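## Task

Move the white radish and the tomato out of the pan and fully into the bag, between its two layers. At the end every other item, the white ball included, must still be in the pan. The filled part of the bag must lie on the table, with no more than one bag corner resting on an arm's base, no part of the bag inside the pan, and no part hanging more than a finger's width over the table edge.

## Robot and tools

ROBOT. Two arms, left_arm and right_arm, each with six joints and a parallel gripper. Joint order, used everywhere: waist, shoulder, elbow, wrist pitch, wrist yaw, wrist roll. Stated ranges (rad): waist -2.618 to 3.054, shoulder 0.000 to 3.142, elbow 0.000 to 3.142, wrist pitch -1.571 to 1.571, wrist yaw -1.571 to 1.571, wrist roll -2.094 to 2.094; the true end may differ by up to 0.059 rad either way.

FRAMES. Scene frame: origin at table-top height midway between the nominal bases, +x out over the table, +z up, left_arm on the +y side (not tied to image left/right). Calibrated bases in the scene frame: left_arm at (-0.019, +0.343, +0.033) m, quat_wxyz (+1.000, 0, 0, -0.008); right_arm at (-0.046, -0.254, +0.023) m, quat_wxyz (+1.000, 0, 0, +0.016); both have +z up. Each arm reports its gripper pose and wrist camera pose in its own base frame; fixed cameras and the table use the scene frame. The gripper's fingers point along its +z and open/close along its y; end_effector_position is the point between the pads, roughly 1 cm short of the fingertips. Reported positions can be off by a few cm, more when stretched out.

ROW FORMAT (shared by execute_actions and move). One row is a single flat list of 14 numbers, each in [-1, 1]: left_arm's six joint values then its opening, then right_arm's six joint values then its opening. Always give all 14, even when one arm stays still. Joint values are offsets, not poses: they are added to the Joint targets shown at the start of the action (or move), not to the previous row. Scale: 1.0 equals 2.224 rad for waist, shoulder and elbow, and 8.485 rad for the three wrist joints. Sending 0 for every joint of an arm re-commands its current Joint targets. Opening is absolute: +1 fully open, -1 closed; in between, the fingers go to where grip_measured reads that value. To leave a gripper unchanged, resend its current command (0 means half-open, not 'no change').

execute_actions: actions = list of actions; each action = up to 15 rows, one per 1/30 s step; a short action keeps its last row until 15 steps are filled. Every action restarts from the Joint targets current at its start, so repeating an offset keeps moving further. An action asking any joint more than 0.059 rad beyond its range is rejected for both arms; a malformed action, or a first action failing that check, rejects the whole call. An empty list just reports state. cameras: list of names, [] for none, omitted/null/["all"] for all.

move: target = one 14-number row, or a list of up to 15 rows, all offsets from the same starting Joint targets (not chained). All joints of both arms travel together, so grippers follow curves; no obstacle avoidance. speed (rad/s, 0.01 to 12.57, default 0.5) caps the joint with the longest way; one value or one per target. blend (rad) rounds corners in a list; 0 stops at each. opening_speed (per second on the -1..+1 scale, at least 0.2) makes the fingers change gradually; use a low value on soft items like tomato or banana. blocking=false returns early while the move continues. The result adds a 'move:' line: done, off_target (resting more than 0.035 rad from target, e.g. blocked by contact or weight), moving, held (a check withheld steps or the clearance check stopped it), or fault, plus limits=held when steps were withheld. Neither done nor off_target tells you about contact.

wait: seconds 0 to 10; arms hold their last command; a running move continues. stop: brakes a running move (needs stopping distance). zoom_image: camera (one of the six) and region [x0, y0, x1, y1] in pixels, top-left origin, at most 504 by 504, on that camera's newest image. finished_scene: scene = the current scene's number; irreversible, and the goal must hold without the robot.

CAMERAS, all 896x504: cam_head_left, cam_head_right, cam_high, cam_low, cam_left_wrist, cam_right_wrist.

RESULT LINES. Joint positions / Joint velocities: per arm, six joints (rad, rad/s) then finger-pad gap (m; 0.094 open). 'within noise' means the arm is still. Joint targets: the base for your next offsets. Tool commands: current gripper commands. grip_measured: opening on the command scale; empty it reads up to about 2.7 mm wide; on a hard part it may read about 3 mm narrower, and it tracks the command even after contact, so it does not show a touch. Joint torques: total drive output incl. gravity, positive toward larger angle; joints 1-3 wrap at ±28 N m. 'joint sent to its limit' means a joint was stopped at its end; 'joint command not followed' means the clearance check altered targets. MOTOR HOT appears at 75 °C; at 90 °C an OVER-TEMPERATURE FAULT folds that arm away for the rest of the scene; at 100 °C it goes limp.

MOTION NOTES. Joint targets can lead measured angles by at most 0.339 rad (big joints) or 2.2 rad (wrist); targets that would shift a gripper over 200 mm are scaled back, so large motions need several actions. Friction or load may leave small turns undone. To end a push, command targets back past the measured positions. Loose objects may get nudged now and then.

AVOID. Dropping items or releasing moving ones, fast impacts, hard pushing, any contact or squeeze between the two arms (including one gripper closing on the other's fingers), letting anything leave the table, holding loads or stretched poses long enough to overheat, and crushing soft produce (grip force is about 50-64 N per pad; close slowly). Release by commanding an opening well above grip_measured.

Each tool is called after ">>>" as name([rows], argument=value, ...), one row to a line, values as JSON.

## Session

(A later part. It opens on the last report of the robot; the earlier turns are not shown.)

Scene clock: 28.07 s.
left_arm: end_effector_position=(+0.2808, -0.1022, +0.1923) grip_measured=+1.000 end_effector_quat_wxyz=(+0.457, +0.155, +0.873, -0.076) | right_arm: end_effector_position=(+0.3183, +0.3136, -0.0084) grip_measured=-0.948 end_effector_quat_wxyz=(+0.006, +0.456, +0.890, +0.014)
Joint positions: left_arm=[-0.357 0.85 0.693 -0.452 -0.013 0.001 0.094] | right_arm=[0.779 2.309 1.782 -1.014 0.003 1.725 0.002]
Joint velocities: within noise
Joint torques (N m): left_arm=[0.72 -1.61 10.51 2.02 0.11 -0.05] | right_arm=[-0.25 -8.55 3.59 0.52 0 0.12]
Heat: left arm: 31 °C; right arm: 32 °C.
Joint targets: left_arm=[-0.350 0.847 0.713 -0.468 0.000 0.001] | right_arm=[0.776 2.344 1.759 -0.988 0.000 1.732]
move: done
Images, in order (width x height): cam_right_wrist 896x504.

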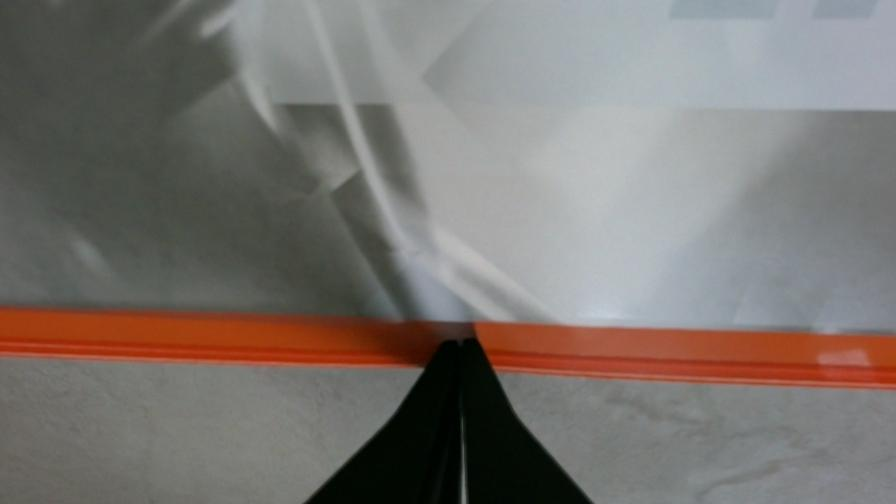

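>>> move([
  [0,0,0,0,0,0,1,0,-0.008,0.015,-0.006,0,0,-0.95],
  [0,0,0,0,0,0,1,0,-0.008,0.015,-0.006,0,0,0.9],
  [0,0,0,0,0,0,1,0,0.003,-0.006,0.002,0,0,0.9],
  [0,0,0,0,0,0,1,0,0.003,-0.006,0.002,0,0,-0.9],
], speed=0.08, opening_speed=0.7, cameras=["cam_right_wrist"])

>>> zoom_image(camera="cam_right_wrist", region=[250, 220, 690, 420])

Scene clock: 36.13 s.
left_arm: end_effector_position=(+0.2808, -0.1022, +0.1923) grip_measured=+1.000 end_effector_quat_wxyz=(+0.457, +0.155, +0.873, -0.076) | right_arm: end_effector_position=(+0.3179, +0.3139, -0.0092) grip_measured=-0.897 end_effector_quat_wxyz=(+0.005, +0.456, +0.890, +0.014)
Joint positions: left_arm=[-0.357 0.85 0.693 -0.452 -0.013 0.001 0.094] | right_arm=[0.779 2.309 1.778 -1.01 0 1.726 0.005]
Joint velocities: within noise
Joint torques (N m): left_arm=[0.69 -1.59 10.52 2.02 0.13 -0.05] | right_arm=[-0.24 -7.94 2.69 0.65 0.02 0.11]
Heat: left arm: 31 °C; right arm: 34 °C.
Joint targets: left_arm=[-0.350 0.847 0.713 -0.468 0.000 0.001] | right_arm=[0.776 2.351 1.745 -0.971 0.000 1.732]
move: off_target (right_arm); target 4's new numbers were sent with right_arm's wrist pitch 0.052 rad from that target; right_arm: the shoulder is farthest, 0.042 rad from its target
Images, in order (width x height): cam_right_wrist 896x504.

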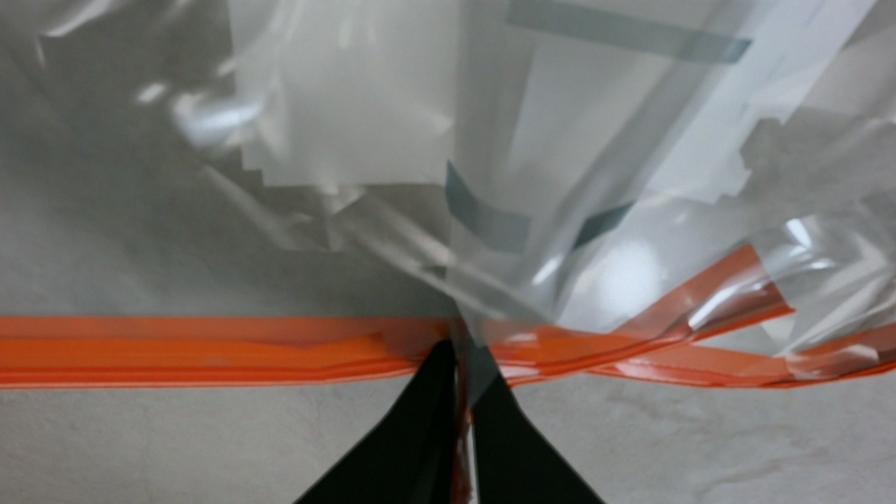

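Scaled by 1.145 from the camera's 896x504 image, which has a finer 1280x720 frame.

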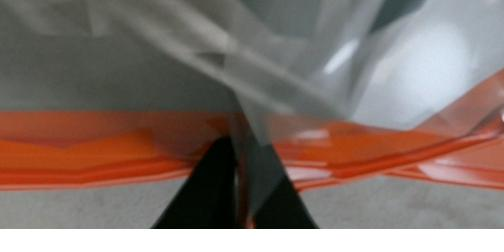

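>>> move([
  [0,0,0,0,0,0,1,0,0,0,0,0,0,-1],
  [0,0,0,0,0,0,1,0,-0.018,0.035,-0.0145,0,0,-1],
], speed=0.1, opening_speed=0.5)

>>> zoom_image(camera="cam_right_wrist", region=[200, 200, 700, 480])

>>> zoom_image(camera="cam_left_wrist", region=[500, 150, 896, 450])

Scene clock: 38.63 s.
left_arm: end_effector_position=(+0.2808, -0.1022, +0.1923) grip_measured=+1.000 end_effector_quat_wxyz=(+0.457, +0.155, +0.873, -0.076) | right_arm: end_effector_position=(+0.3105, +0.3067, -0.0033) grip_measured=-0.987 end_effector_quat_wxyz=(-0.003, +0.456, +0.890, -0.009)
Joint positions: left_arm=[-0.357 0.85 0.693 -0.452 -0.013 0.001 0.094] | right_arm=[0.779 2.309 1.803 -1.083 0 1.726 0.001]
Joint velocities: within noise
Joint torques (N m): left_arm=[0.66 -1.61 10.51 2.02 0.12 -0.05] | right_arm=[-0.34 -11.43 7.68 0.13 0.02 0.11]
Heat: left arm: 31 °C; right arm: 35 °C.
Joint targets: left_arm=[-0.350 0.847 0.713 -0.468 0.000 0.001] | right_arm=[0.776 2.311 1.823 -1.094 0.000 1.732]
move: done

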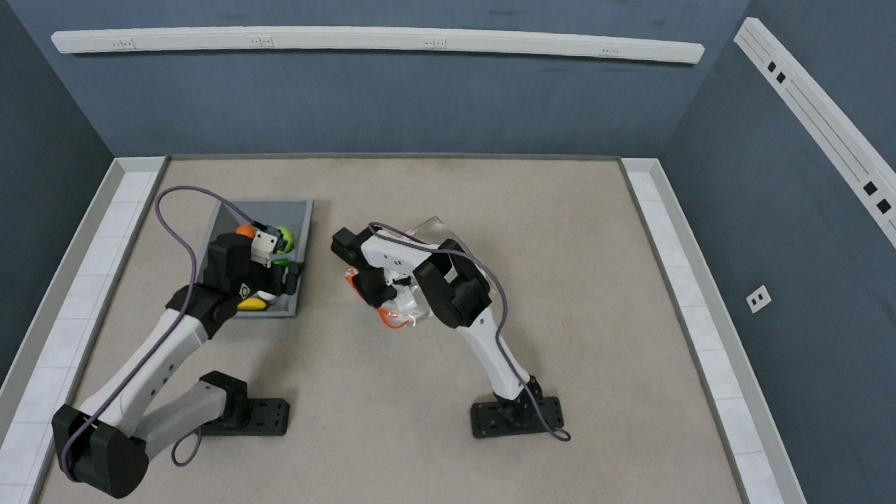

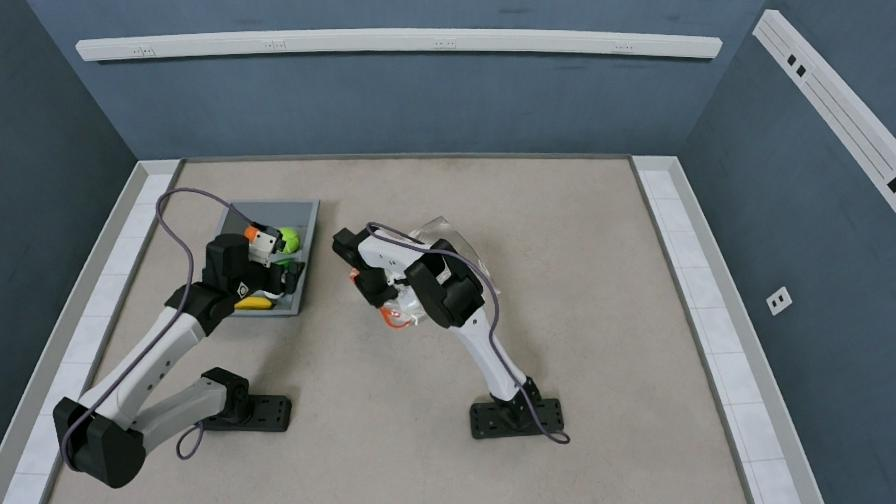

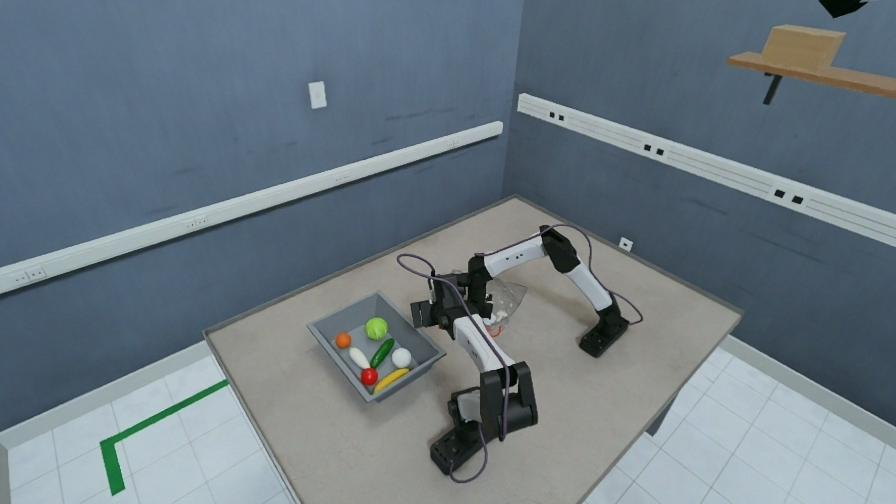

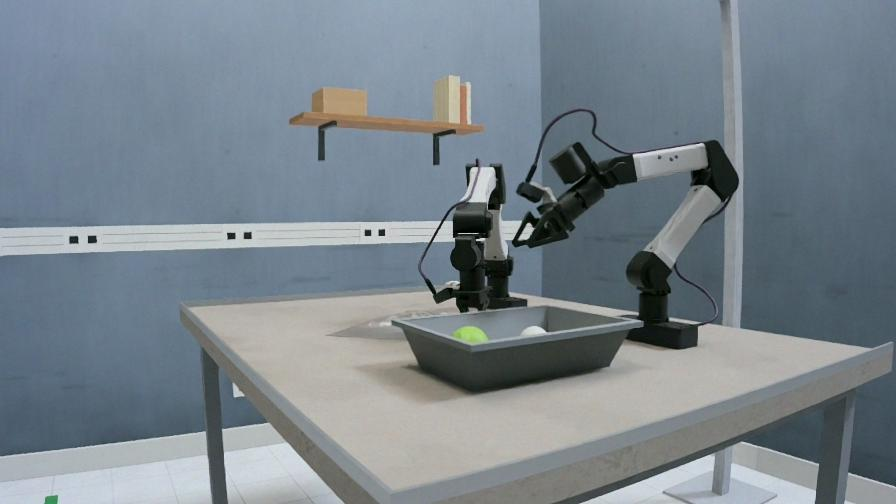

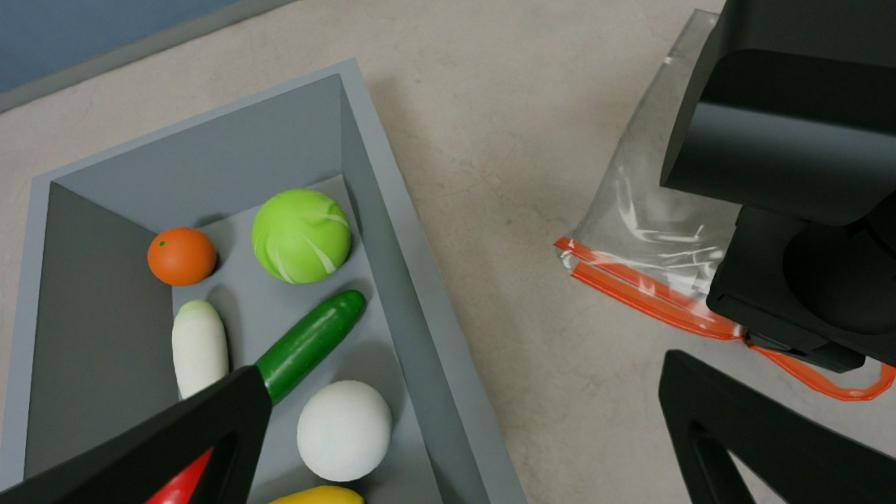

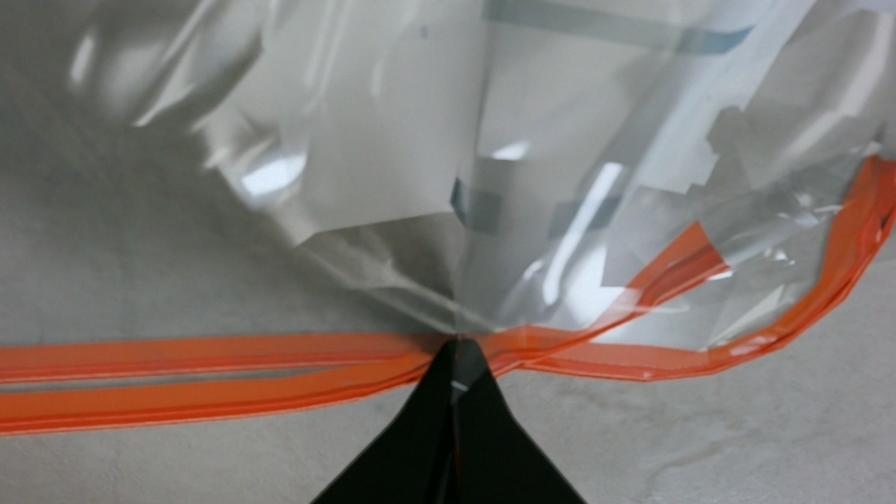

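Scaled by 1.008 from the camera's 896x504 image, which has a finer 1280x720 frame.

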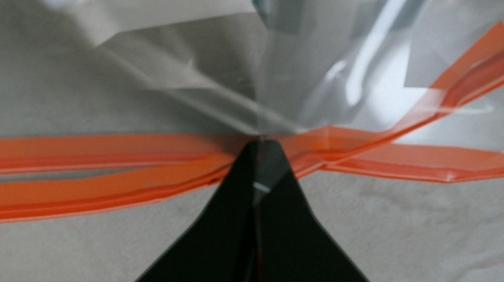

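Scaled by 1.273 from the camera's 896x504 image, which has a finer 1280x720 frame.

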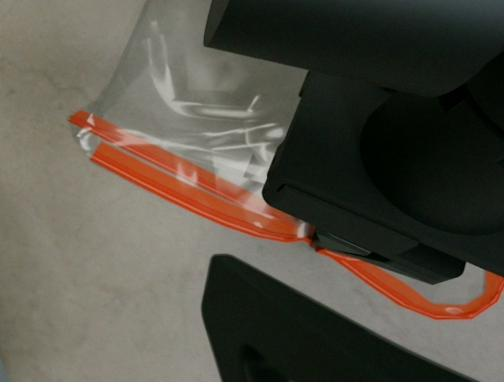

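>>> move(target=[0,0,0,0,0,0,1,0,-0.018,0.0688,-0.02145,0,0,-1], speed=0.15)

>>> zoom_image(camera="cam_left_wrist", region=[500, 150, 896, 450])

>>> zoom_image(camera="cam_low", region=[310, 240, 530, 360])

Scene clock: 40.73 s.
left_arm: end_effector_position=(+0.2808, -0.1022, +0.1923) grip_measured=+1.000 end_effector_quat_wxyz=(+0.457, +0.155, +0.873, -0.076) | right_arm: end_effector_position=(+0.3094, +0.3056, +0.0337) grip_measured=-0.987 end_effector_quat_wxyz=(-0.009, +0.456, +0.890, -0.026)
Joint positions: left_arm=[-0.357 0.85 0.693 -0.452 -0.013 0.001 0.094] | right_arm=[0.779 2.309 1.951 -1.267 0 1.726 0.001]
Joint velocities: within noise
Joint torques (N m): left_arm=[0.68 -1.63 10.51 2.02 0.12 -0.04] | right_arm=[-0.25 -15.01 8.21 0 0.02 0.11]
Heat: left arm: 31 °C; right arm: 36 °C.
Joint targets: left_arm=[-0.350 0.847 0.713 -0.468 0.000 0.001] | right_arm=[0.776 2.271 1.976 -1.276 0.000 1.732]
move: off_target (right_arm); right_arm: the shoulder is farthest, 0.038 rad from its target

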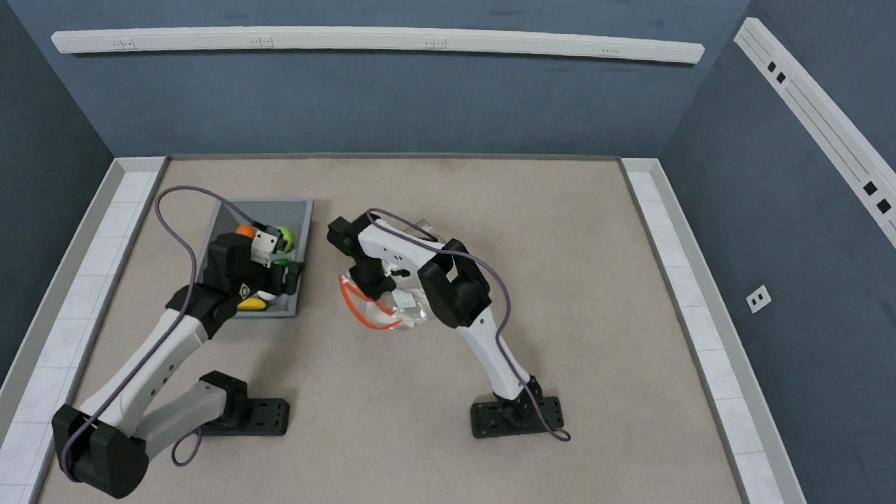

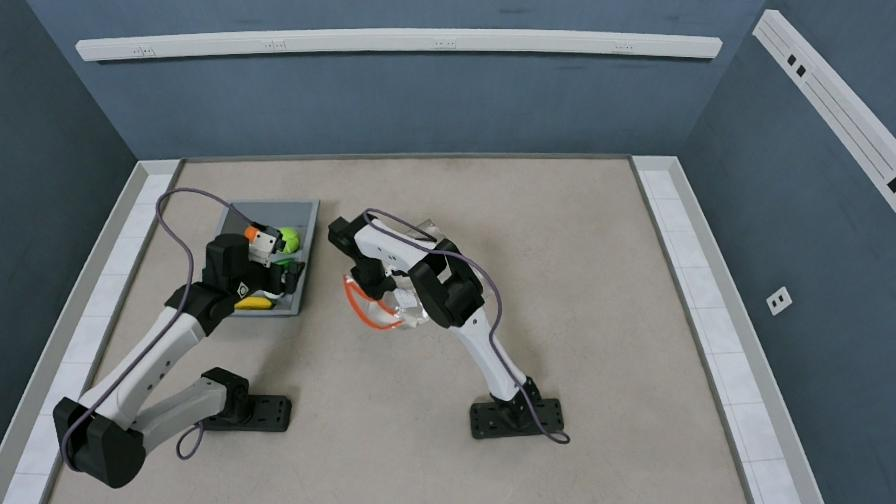

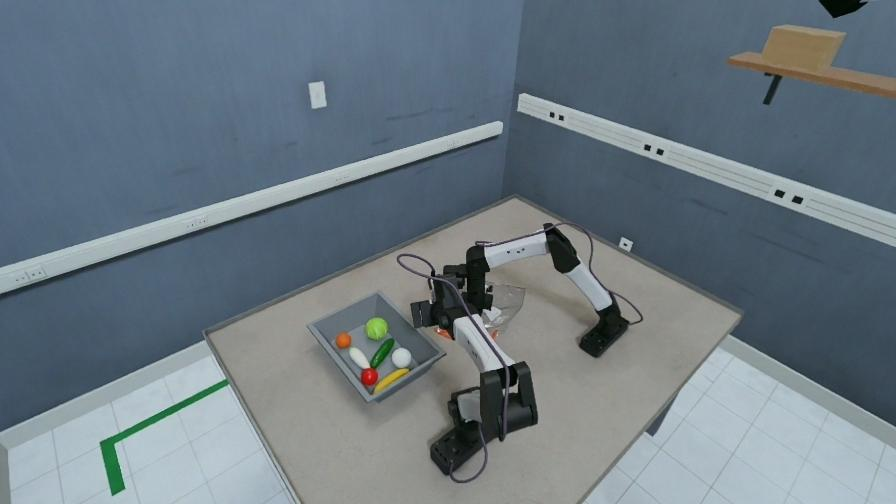

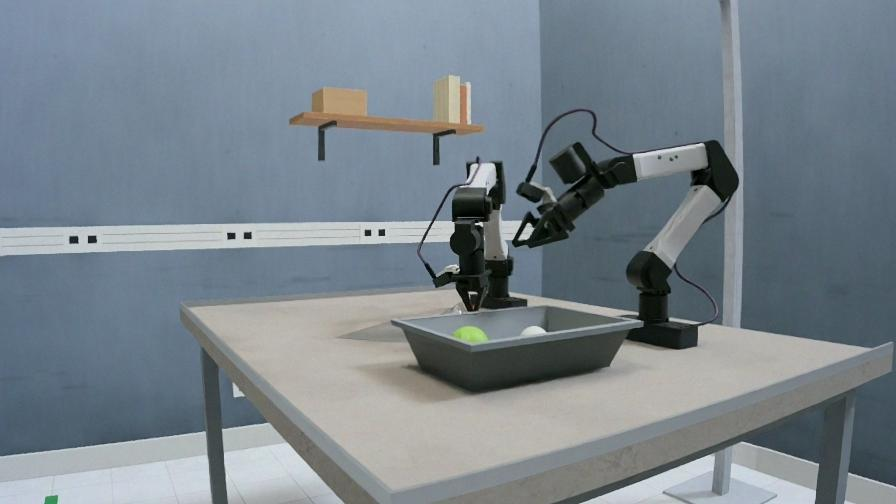

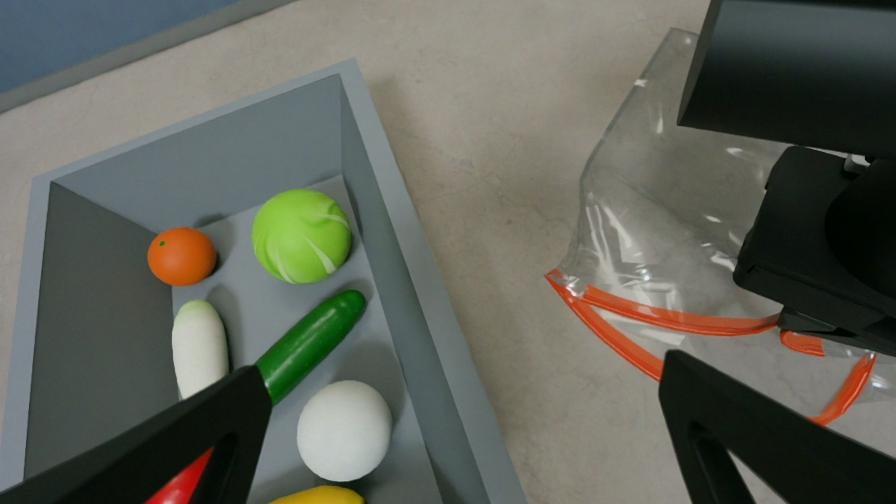

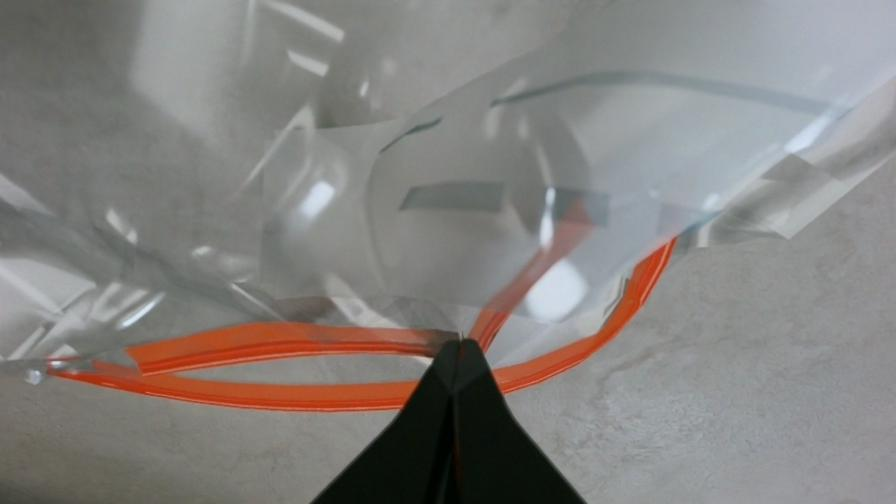

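Scaled by 1.273 from the camera's 896x504 image, which has a finer 1280x720 frame.

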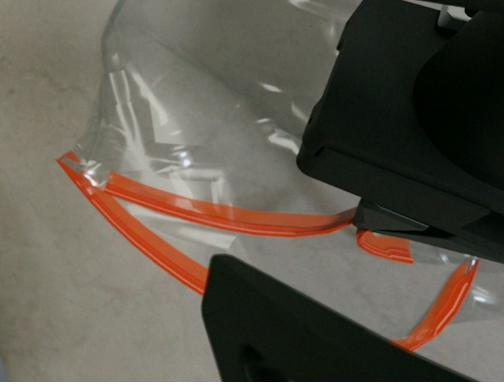

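Scaled by 2.291 from the camera's 896x504 image, which has a finer 1280x720 frame.

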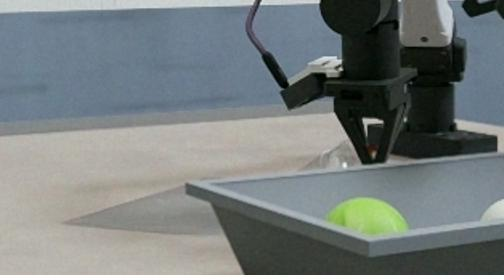

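>>> move(target=[0,0,0,0,0,0,1,0,0.0007,0.0904,-0.0235,0,0,-1], speed=0.15)

>>> zoom_image(camera="cam_left_wrist", region=[500, 150, 896, 450])

>>> zoom_image(camera="cam_head_left", region=[300, 200, 500, 350])

Scene clock: 43.07 s.
left_arm: end_effector_position=(+0.2808, -0.1022, +0.1923) grip_measured=+1.000 end_effector_quat_wxyz=(+0.457, +0.155, +0.873, -0.076) | right_arm: end_effector_position=(+0.3103, +0.3064, +0.0842) grip_measured=-0.987 end_effector_quat_wxyz=(-0.008, +0.456, +0.890, -0.025)
Joint positions: left_arm=[-0.357 0.85 0.693 -0.452 -0.013 0.001 0.094] | right_arm=[0.779 2.309 2.152 -1.466 0 1.726 0.001]
Joint velocities: within noise
Joint torques (N m): left_arm=[0.68 -1.63 10.51 2.03 0.12 -0.05] | right_arm=[-0.24 -14.87 8.24 0.02 0.02 0.11]
Heat: left arm: 32 °C; right arm: 37 °C.
Joint targets: left_arm=[-0.350 0.847 0.713 -0.468 0.000 0.001] | right_arm=[0.776 2.272 2.177 -1.475 0.000 1.732]
move: off_target (right_arm); right_arm: the shoulder is farthest, 0.036 rad from its target

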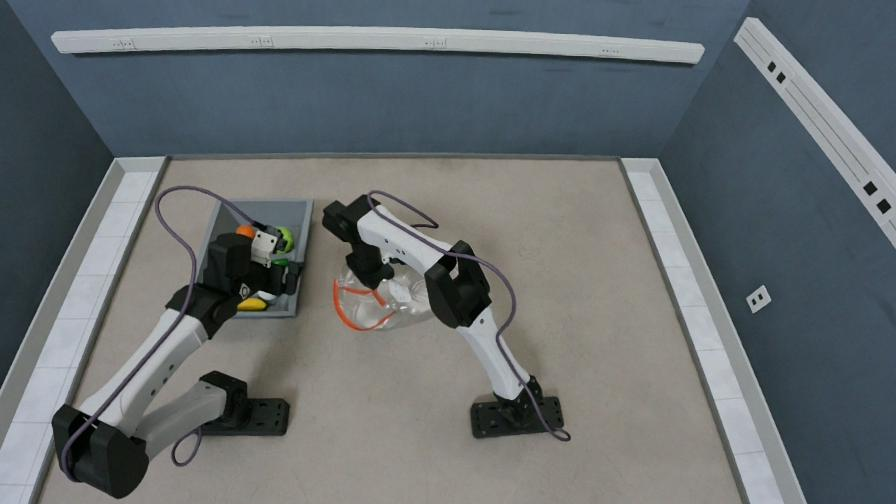

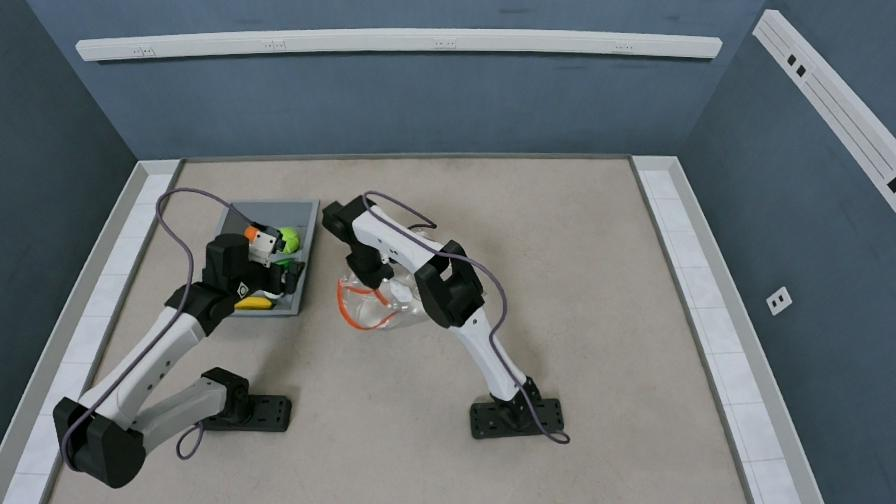

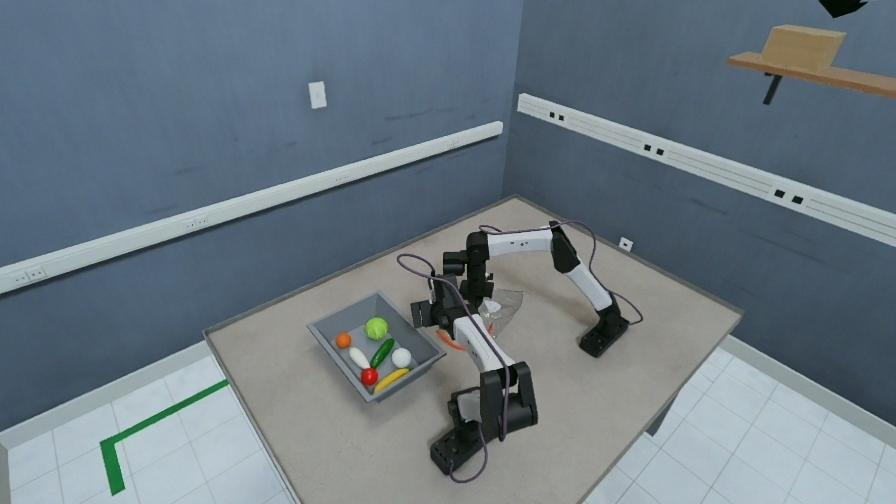

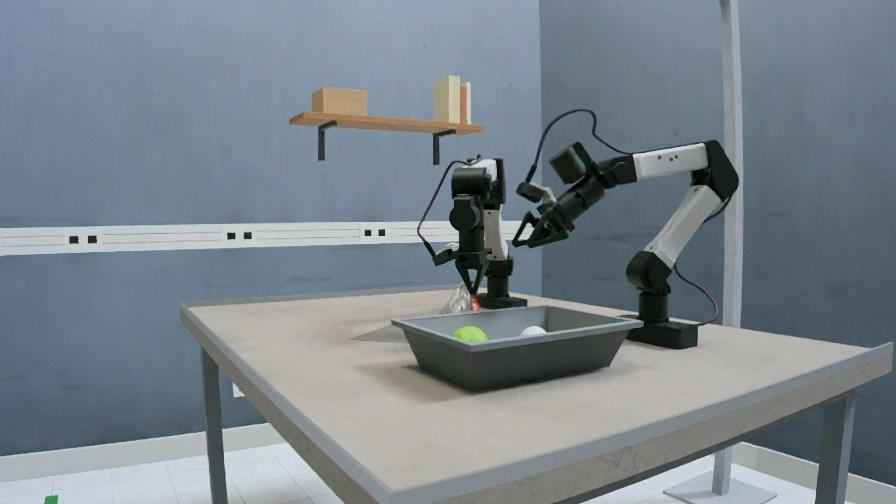

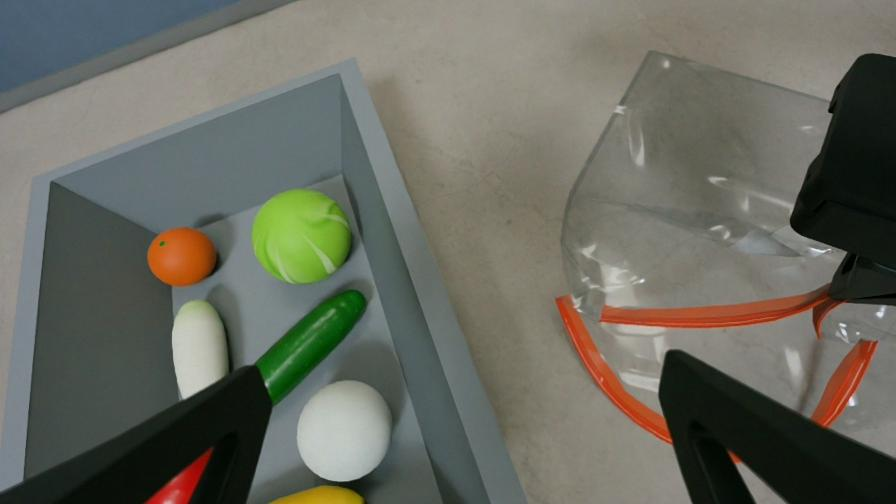

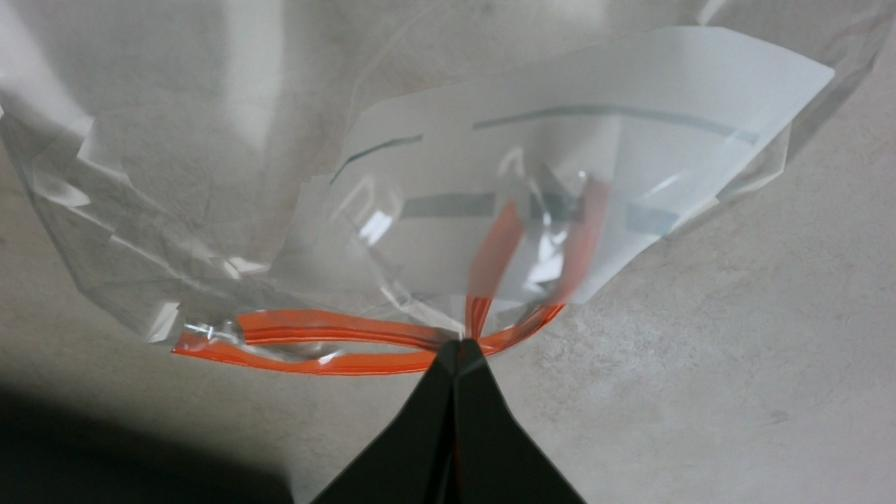

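Scaled by 1.273 from the camera's 896x504 image, which has a finer 1280x720 frame.

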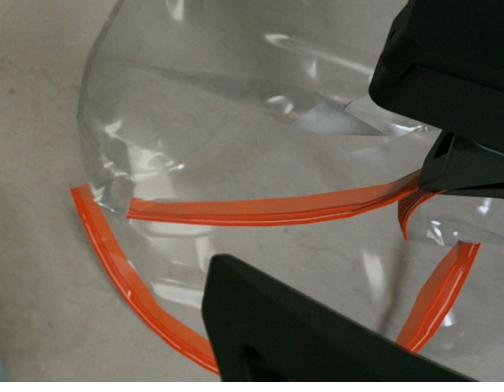

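Scaled by 2.520 from the camera's 896x504 image, which has a finer 1280x720 frame.

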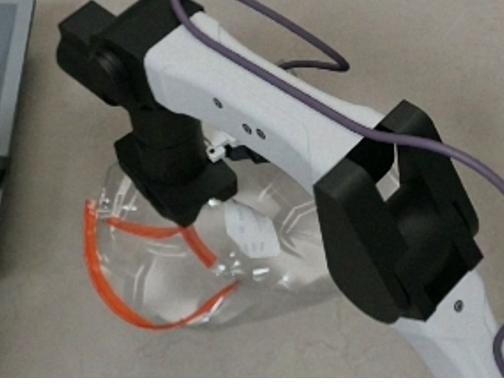

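>>> move(target=[0.2095,0.2737,0.0922,0.0054,0,0,1,0,0,0,0,0,0,-1], speed=0.8, cameras=["cam_left_wrist","cam_head_left","cam_high"])

>>> zoom_image(camera="cam_high", region=[300, 280, 460, 410])

Scene clock: 45.93 s.
left_arm: end_effector_position=(+0.3622, +0.0426, +0.0938) grip_measured=+1.000 end_effector_quat_wxyz=(+0.290, -0.055, +0.955, +0.021) | right_arm: end_effector_position=(+0.3102, +0.3063, +0.0842) grip_measured=-0.987 end_effector_quat_wxyz=(-0.008, +0.456, +0.890, -0.025)
Joint positions: left_arm=[0.113 1.448 0.896 -0.428 -0.009 0.001 0.094] | right_arm=[0.779 2.309 2.152 -1.467 0 1.726 0.001]
Joint velocities: within noise
Joint torques (N m): left_arm=[0.44 -5.12 10 1.74 0.09 -0.04] | right_arm=[-0.24 -14.9 8.23 0 0.02 0.11]
Heat: left arm: 32 °C; right arm: 39 °C.
Joint targets: left_arm=[0.116 1.456 0.918 -0.422 0.000 0.001] | right_arm=[0.776 2.272 2.177 -1.475 0.000 1.732]
move: off_target (right_arm); right_arm: the shoulder is farthest, 0.037 rad from its target
Images, in order (width x height): cam_head_left 896x504, cam_high 896x504, cam_left_wrist 896x504.

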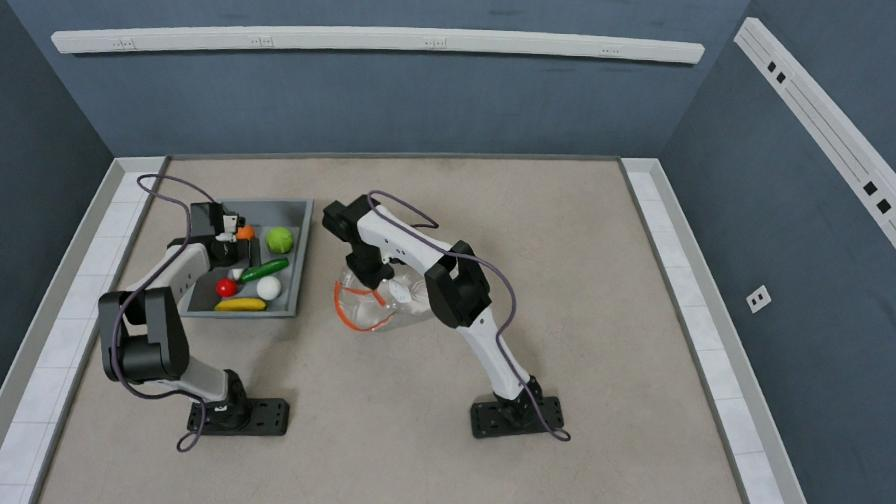

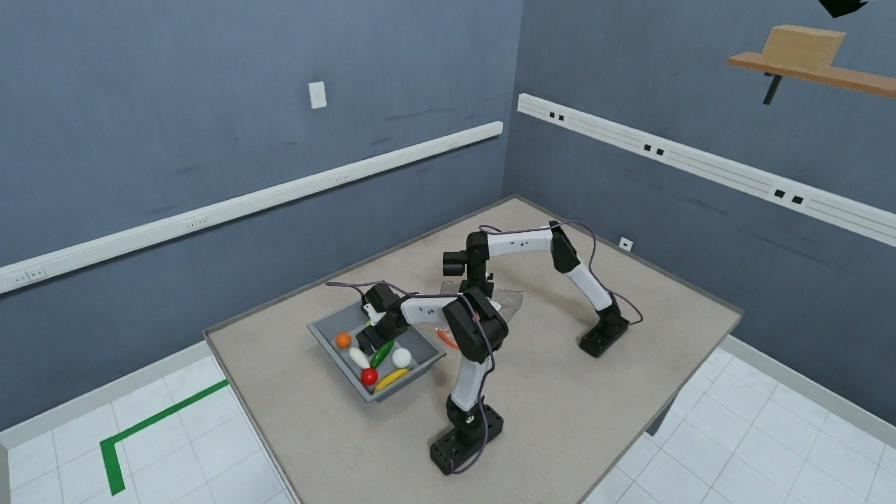

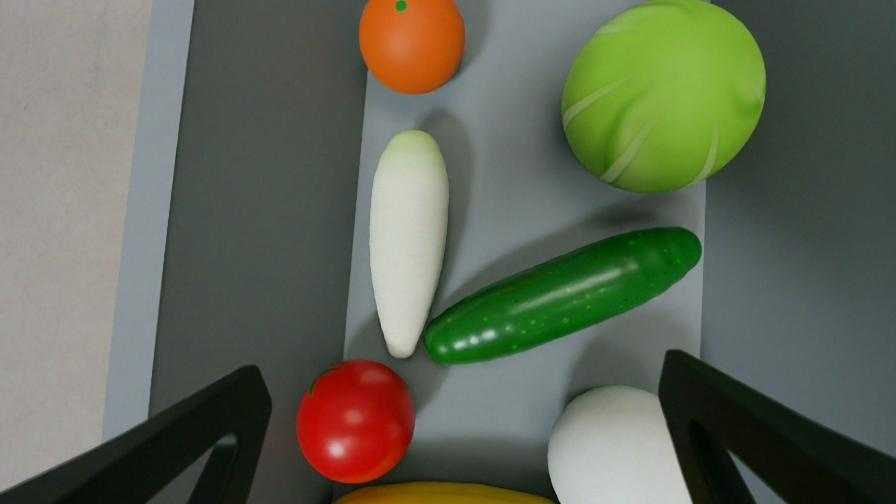

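Scaled by 3.150 from the camera's 896x504 image, which has a finer 1280x720 frame.

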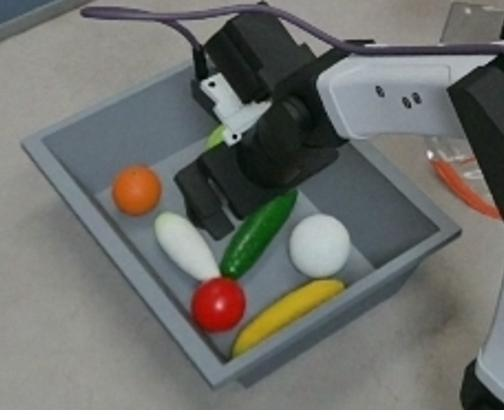

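>>> move(target=[0.0235,0.0689,-0.0608,0.034,0,0.0059,0,0,0,0,0,0,0,-1], speed=0.4, cameras=["cam_left_wrist"])

Scene clock: 49.03 s.
left_arm: end_effector_position=(+0.3787, +0.0632, +0.0430) grip_measured=+0.002 end_effector_quat_wxyz=(+0.306, -0.060, +0.950, +0.035) | right_arm: end_effector_position=(+0.3102, +0.3063, +0.0842) grip_measured=-0.987 end_effector_quat_wxyz=(-0.008, +0.456, +0.890, -0.025)
Joint positions: left_arm=[0.162 1.597 0.792 -0.141 -0.009 0.039 0.047] | right_arm=[0.779 2.309 2.152 -1.467 0 1.726 0.001]
Joint velocities: within noise
Joint torques (N m): left_arm=[0.7 -5.53 6.24 1.8 0.08 0.07] | right_arm=[-0.24 -14.87 8.23 0.01 0.02 0.11]
Heat: left arm: 32 °C; right arm: 41 °C.
Joint targets: left_arm=[0.168 1.609 0.783 -0.134 0.000 0.051] | right_arm=[0.776 2.272 2.177 -1.475 0.000 1.732]
move: off_target (right_arm); right_arm: the shoulder is farthest, 0.037 rad from its target
Images, in order (width x height): cam_left_wrist 896x504.

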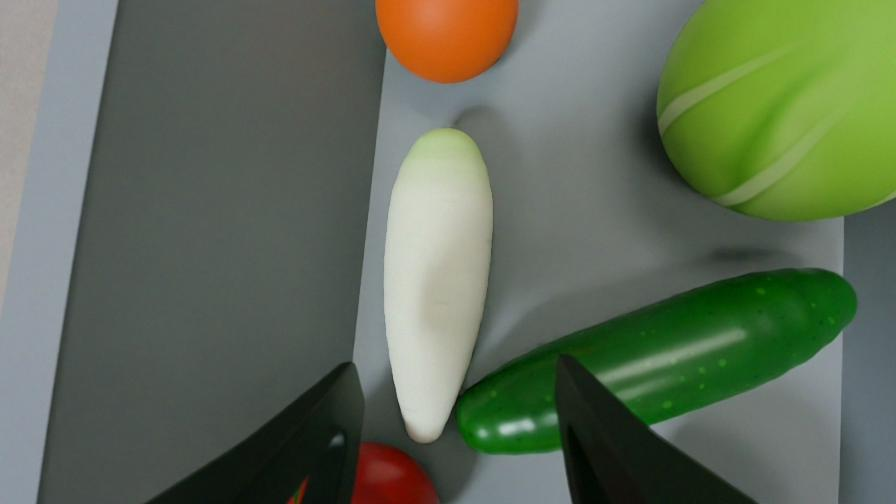

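>>> move(target=[0.0052,0.0995,-0.007,0.0279,0,0,0,0,0,0,0,0,0,-1], speed=0.2, cameras=["cam_left_wrist"])

Scene clock: 51.50 s.
left_arm: end_effector_position=(+0.4106, +0.0752, +0.0049) grip_measured=+0.001 end_effector_quat_wxyz=(+0.337, -0.067, +0.938, +0.041) | right_arm: end_effector_position=(+0.3102, +0.3063, +0.0842) grip_measured=-0.987 end_effector_quat_wxyz=(-0.008, +0.456, +0.890, -0.025)
Joint positions: left_arm=[0.178 1.801 0.785 0.138 -0.009 0.039 0.047] | right_arm=[0.779 2.309 2.152 -1.467 0 1.726 0.001]
Joint velocities: within noise
Joint torques (N m): left_arm=[0.39 -5.42 4.62 1.46 0.09 0.06] | right_arm=[-0.23 -14.87 8.24 0.01 0.02 0.11]
Heat: left arm: 32 °C; right arm: 42 °C.
Joint targets: left_arm=[0.180 1.831 0.767 0.103 0.000 0.051] | right_arm=[0.776 2.272 2.177 -1.475 0.000 1.732]
move: off_target (right_arm); right_arm: the shoulder is farthest, 0.037 rad from its target
Images, in order (width x height): cam_left_wrist 896x504.

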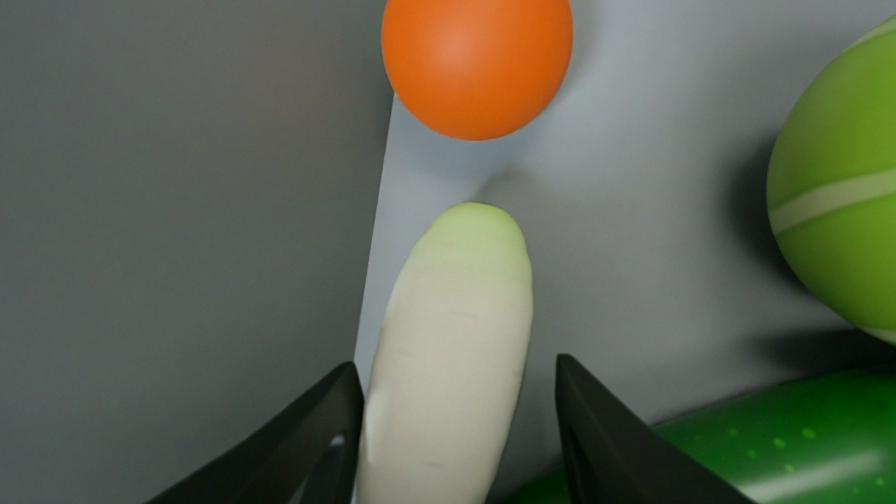

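>>> move(target=[0.0036,0.0054,-0.0389,0.0117,0,0,0.05,0,0,0,0,0,0,-1], speed=0.15, cameras=["cam_left_wrist"])

Scene clock: 60.83 s.
left_arm: end_effector_position=(+0.4105, +0.0778, +0.0045) grip_measured=+0.048 end_effector_quat_wxyz=(+0.372, -0.069, +0.924, +0.046) | right_arm: end_effector_position=(+0.3102, +0.3063, +0.0842) grip_measured=-0.987 end_effector_quat_wxyz=(-0.008, +0.456, +0.890, -0.025)
Joint positions: left_arm=[0.184 1.801 0.712 0.287 -0.009 0.039 0.049] | right_arm=[0.779 2.309 2.152 -1.467 0 1.726 0.001]
Joint velocities: within noise
Joint torques (N m): left_arm=[0.54 -4.27 3.11 1.02 0.08 0.06] | right_arm=[-0.24 -14.87 8.25 0.01 0.02 0.12]
Heat: left arm: 31 °C; right arm: 47 °C.
Joint targets: left_arm=[0.188 1.843 0.681 0.203 0.000 0.051] | right_arm=[0.776 2.272 2.177 -1.475 0.000 1.732]
move: off_target (left_arm, right_arm); left_arm: the wrist pitch is farthest, 0.085 rad from its target; right_arm: the shoulder is farthest, 0.037 rad from its target
Images, in order (width x height): cam_left_wrist 896x504.

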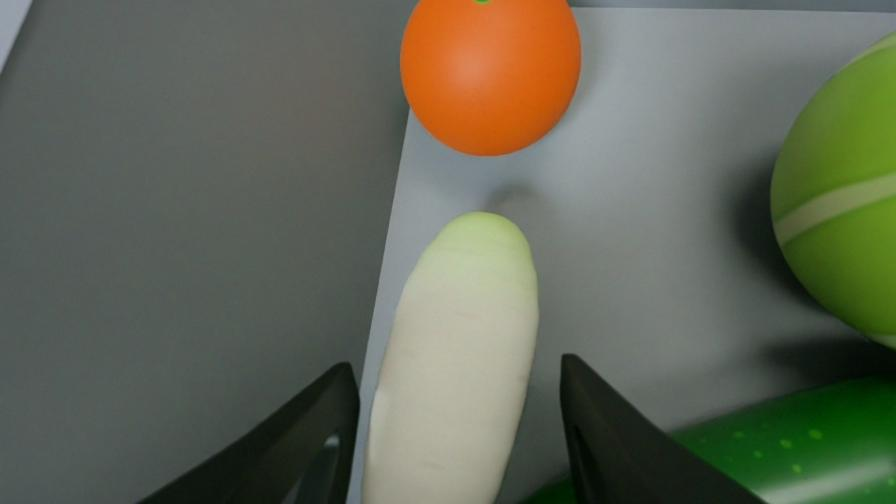

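>>> move([
  [-0.0036,-0.0216,-0.0027,-0.0048,0,0,0.05,0,0,0,0,0,0,-1],
  [-0.0045,-0.0216,-0.0027,-0.0048,0,0,-0.2,0,0,0,0,0,0,-1],
], speed=0.15, cameras=["cam_left_wrist"])

Scene clock: 63.20 s.
left_arm: end_effector_position=(+0.4059, +0.0768, +0.0035) grip_measured=-0.198 end_effector_quat_wxyz=(+0.365, -0.069, +0.927, +0.044) | right_arm: end_effector_position=(+0.3102, +0.3063, +0.0842) grip_measured=-0.987 end_effector_quat_wxyz=(-0.008, +0.456, +0.890, -0.025)
Joint positions: left_arm=[0.184 1.789 0.705 0.266 -0.008 0.039 0.038] | right_arm=[0.779 2.309 2.152 -1.467 0 1.726 0.001]
Joint velocities: within noise
Joint torques (N m): left_arm=[-0.23 -6.97 3.19 0.77 0.08 0.06] | right_arm=[-0.25 -14.9 8.24 0.01 0.02 0.11]
Heat: left arm: 31 °C; right arm: 48 °C.
Joint targets: left_arm=[0.178 1.795 0.675 0.162 0.000 0.051] | right_arm=[0.776 2.272 2.177 -1.475 0.000 1.732]
move: off_target (left_arm, right_arm); target 2's new numbers were sent with left_arm's wrist pitch 0.109 rad from that target; left_arm: the wrist pitch is farthest, 0.104 rad from its target; right_arm: the shoulder is farthest, 0.037 rad from its target
Images, in order (width x height): cam_left_wrist 896x504.

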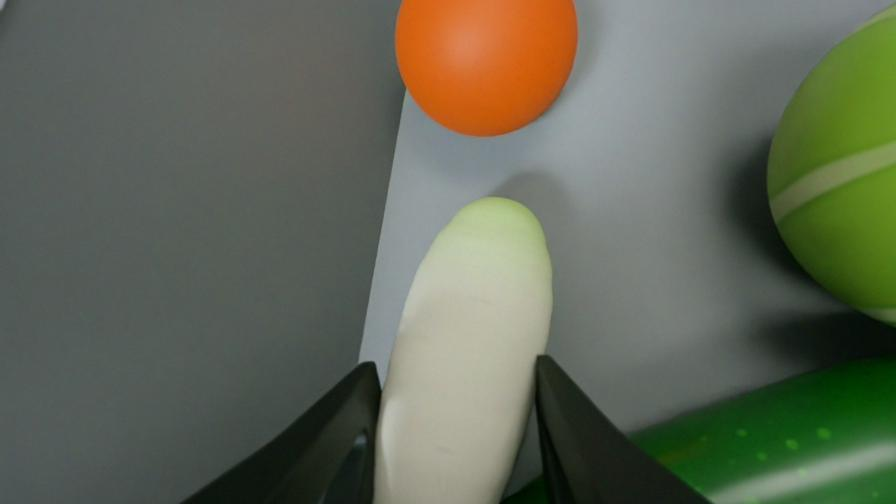

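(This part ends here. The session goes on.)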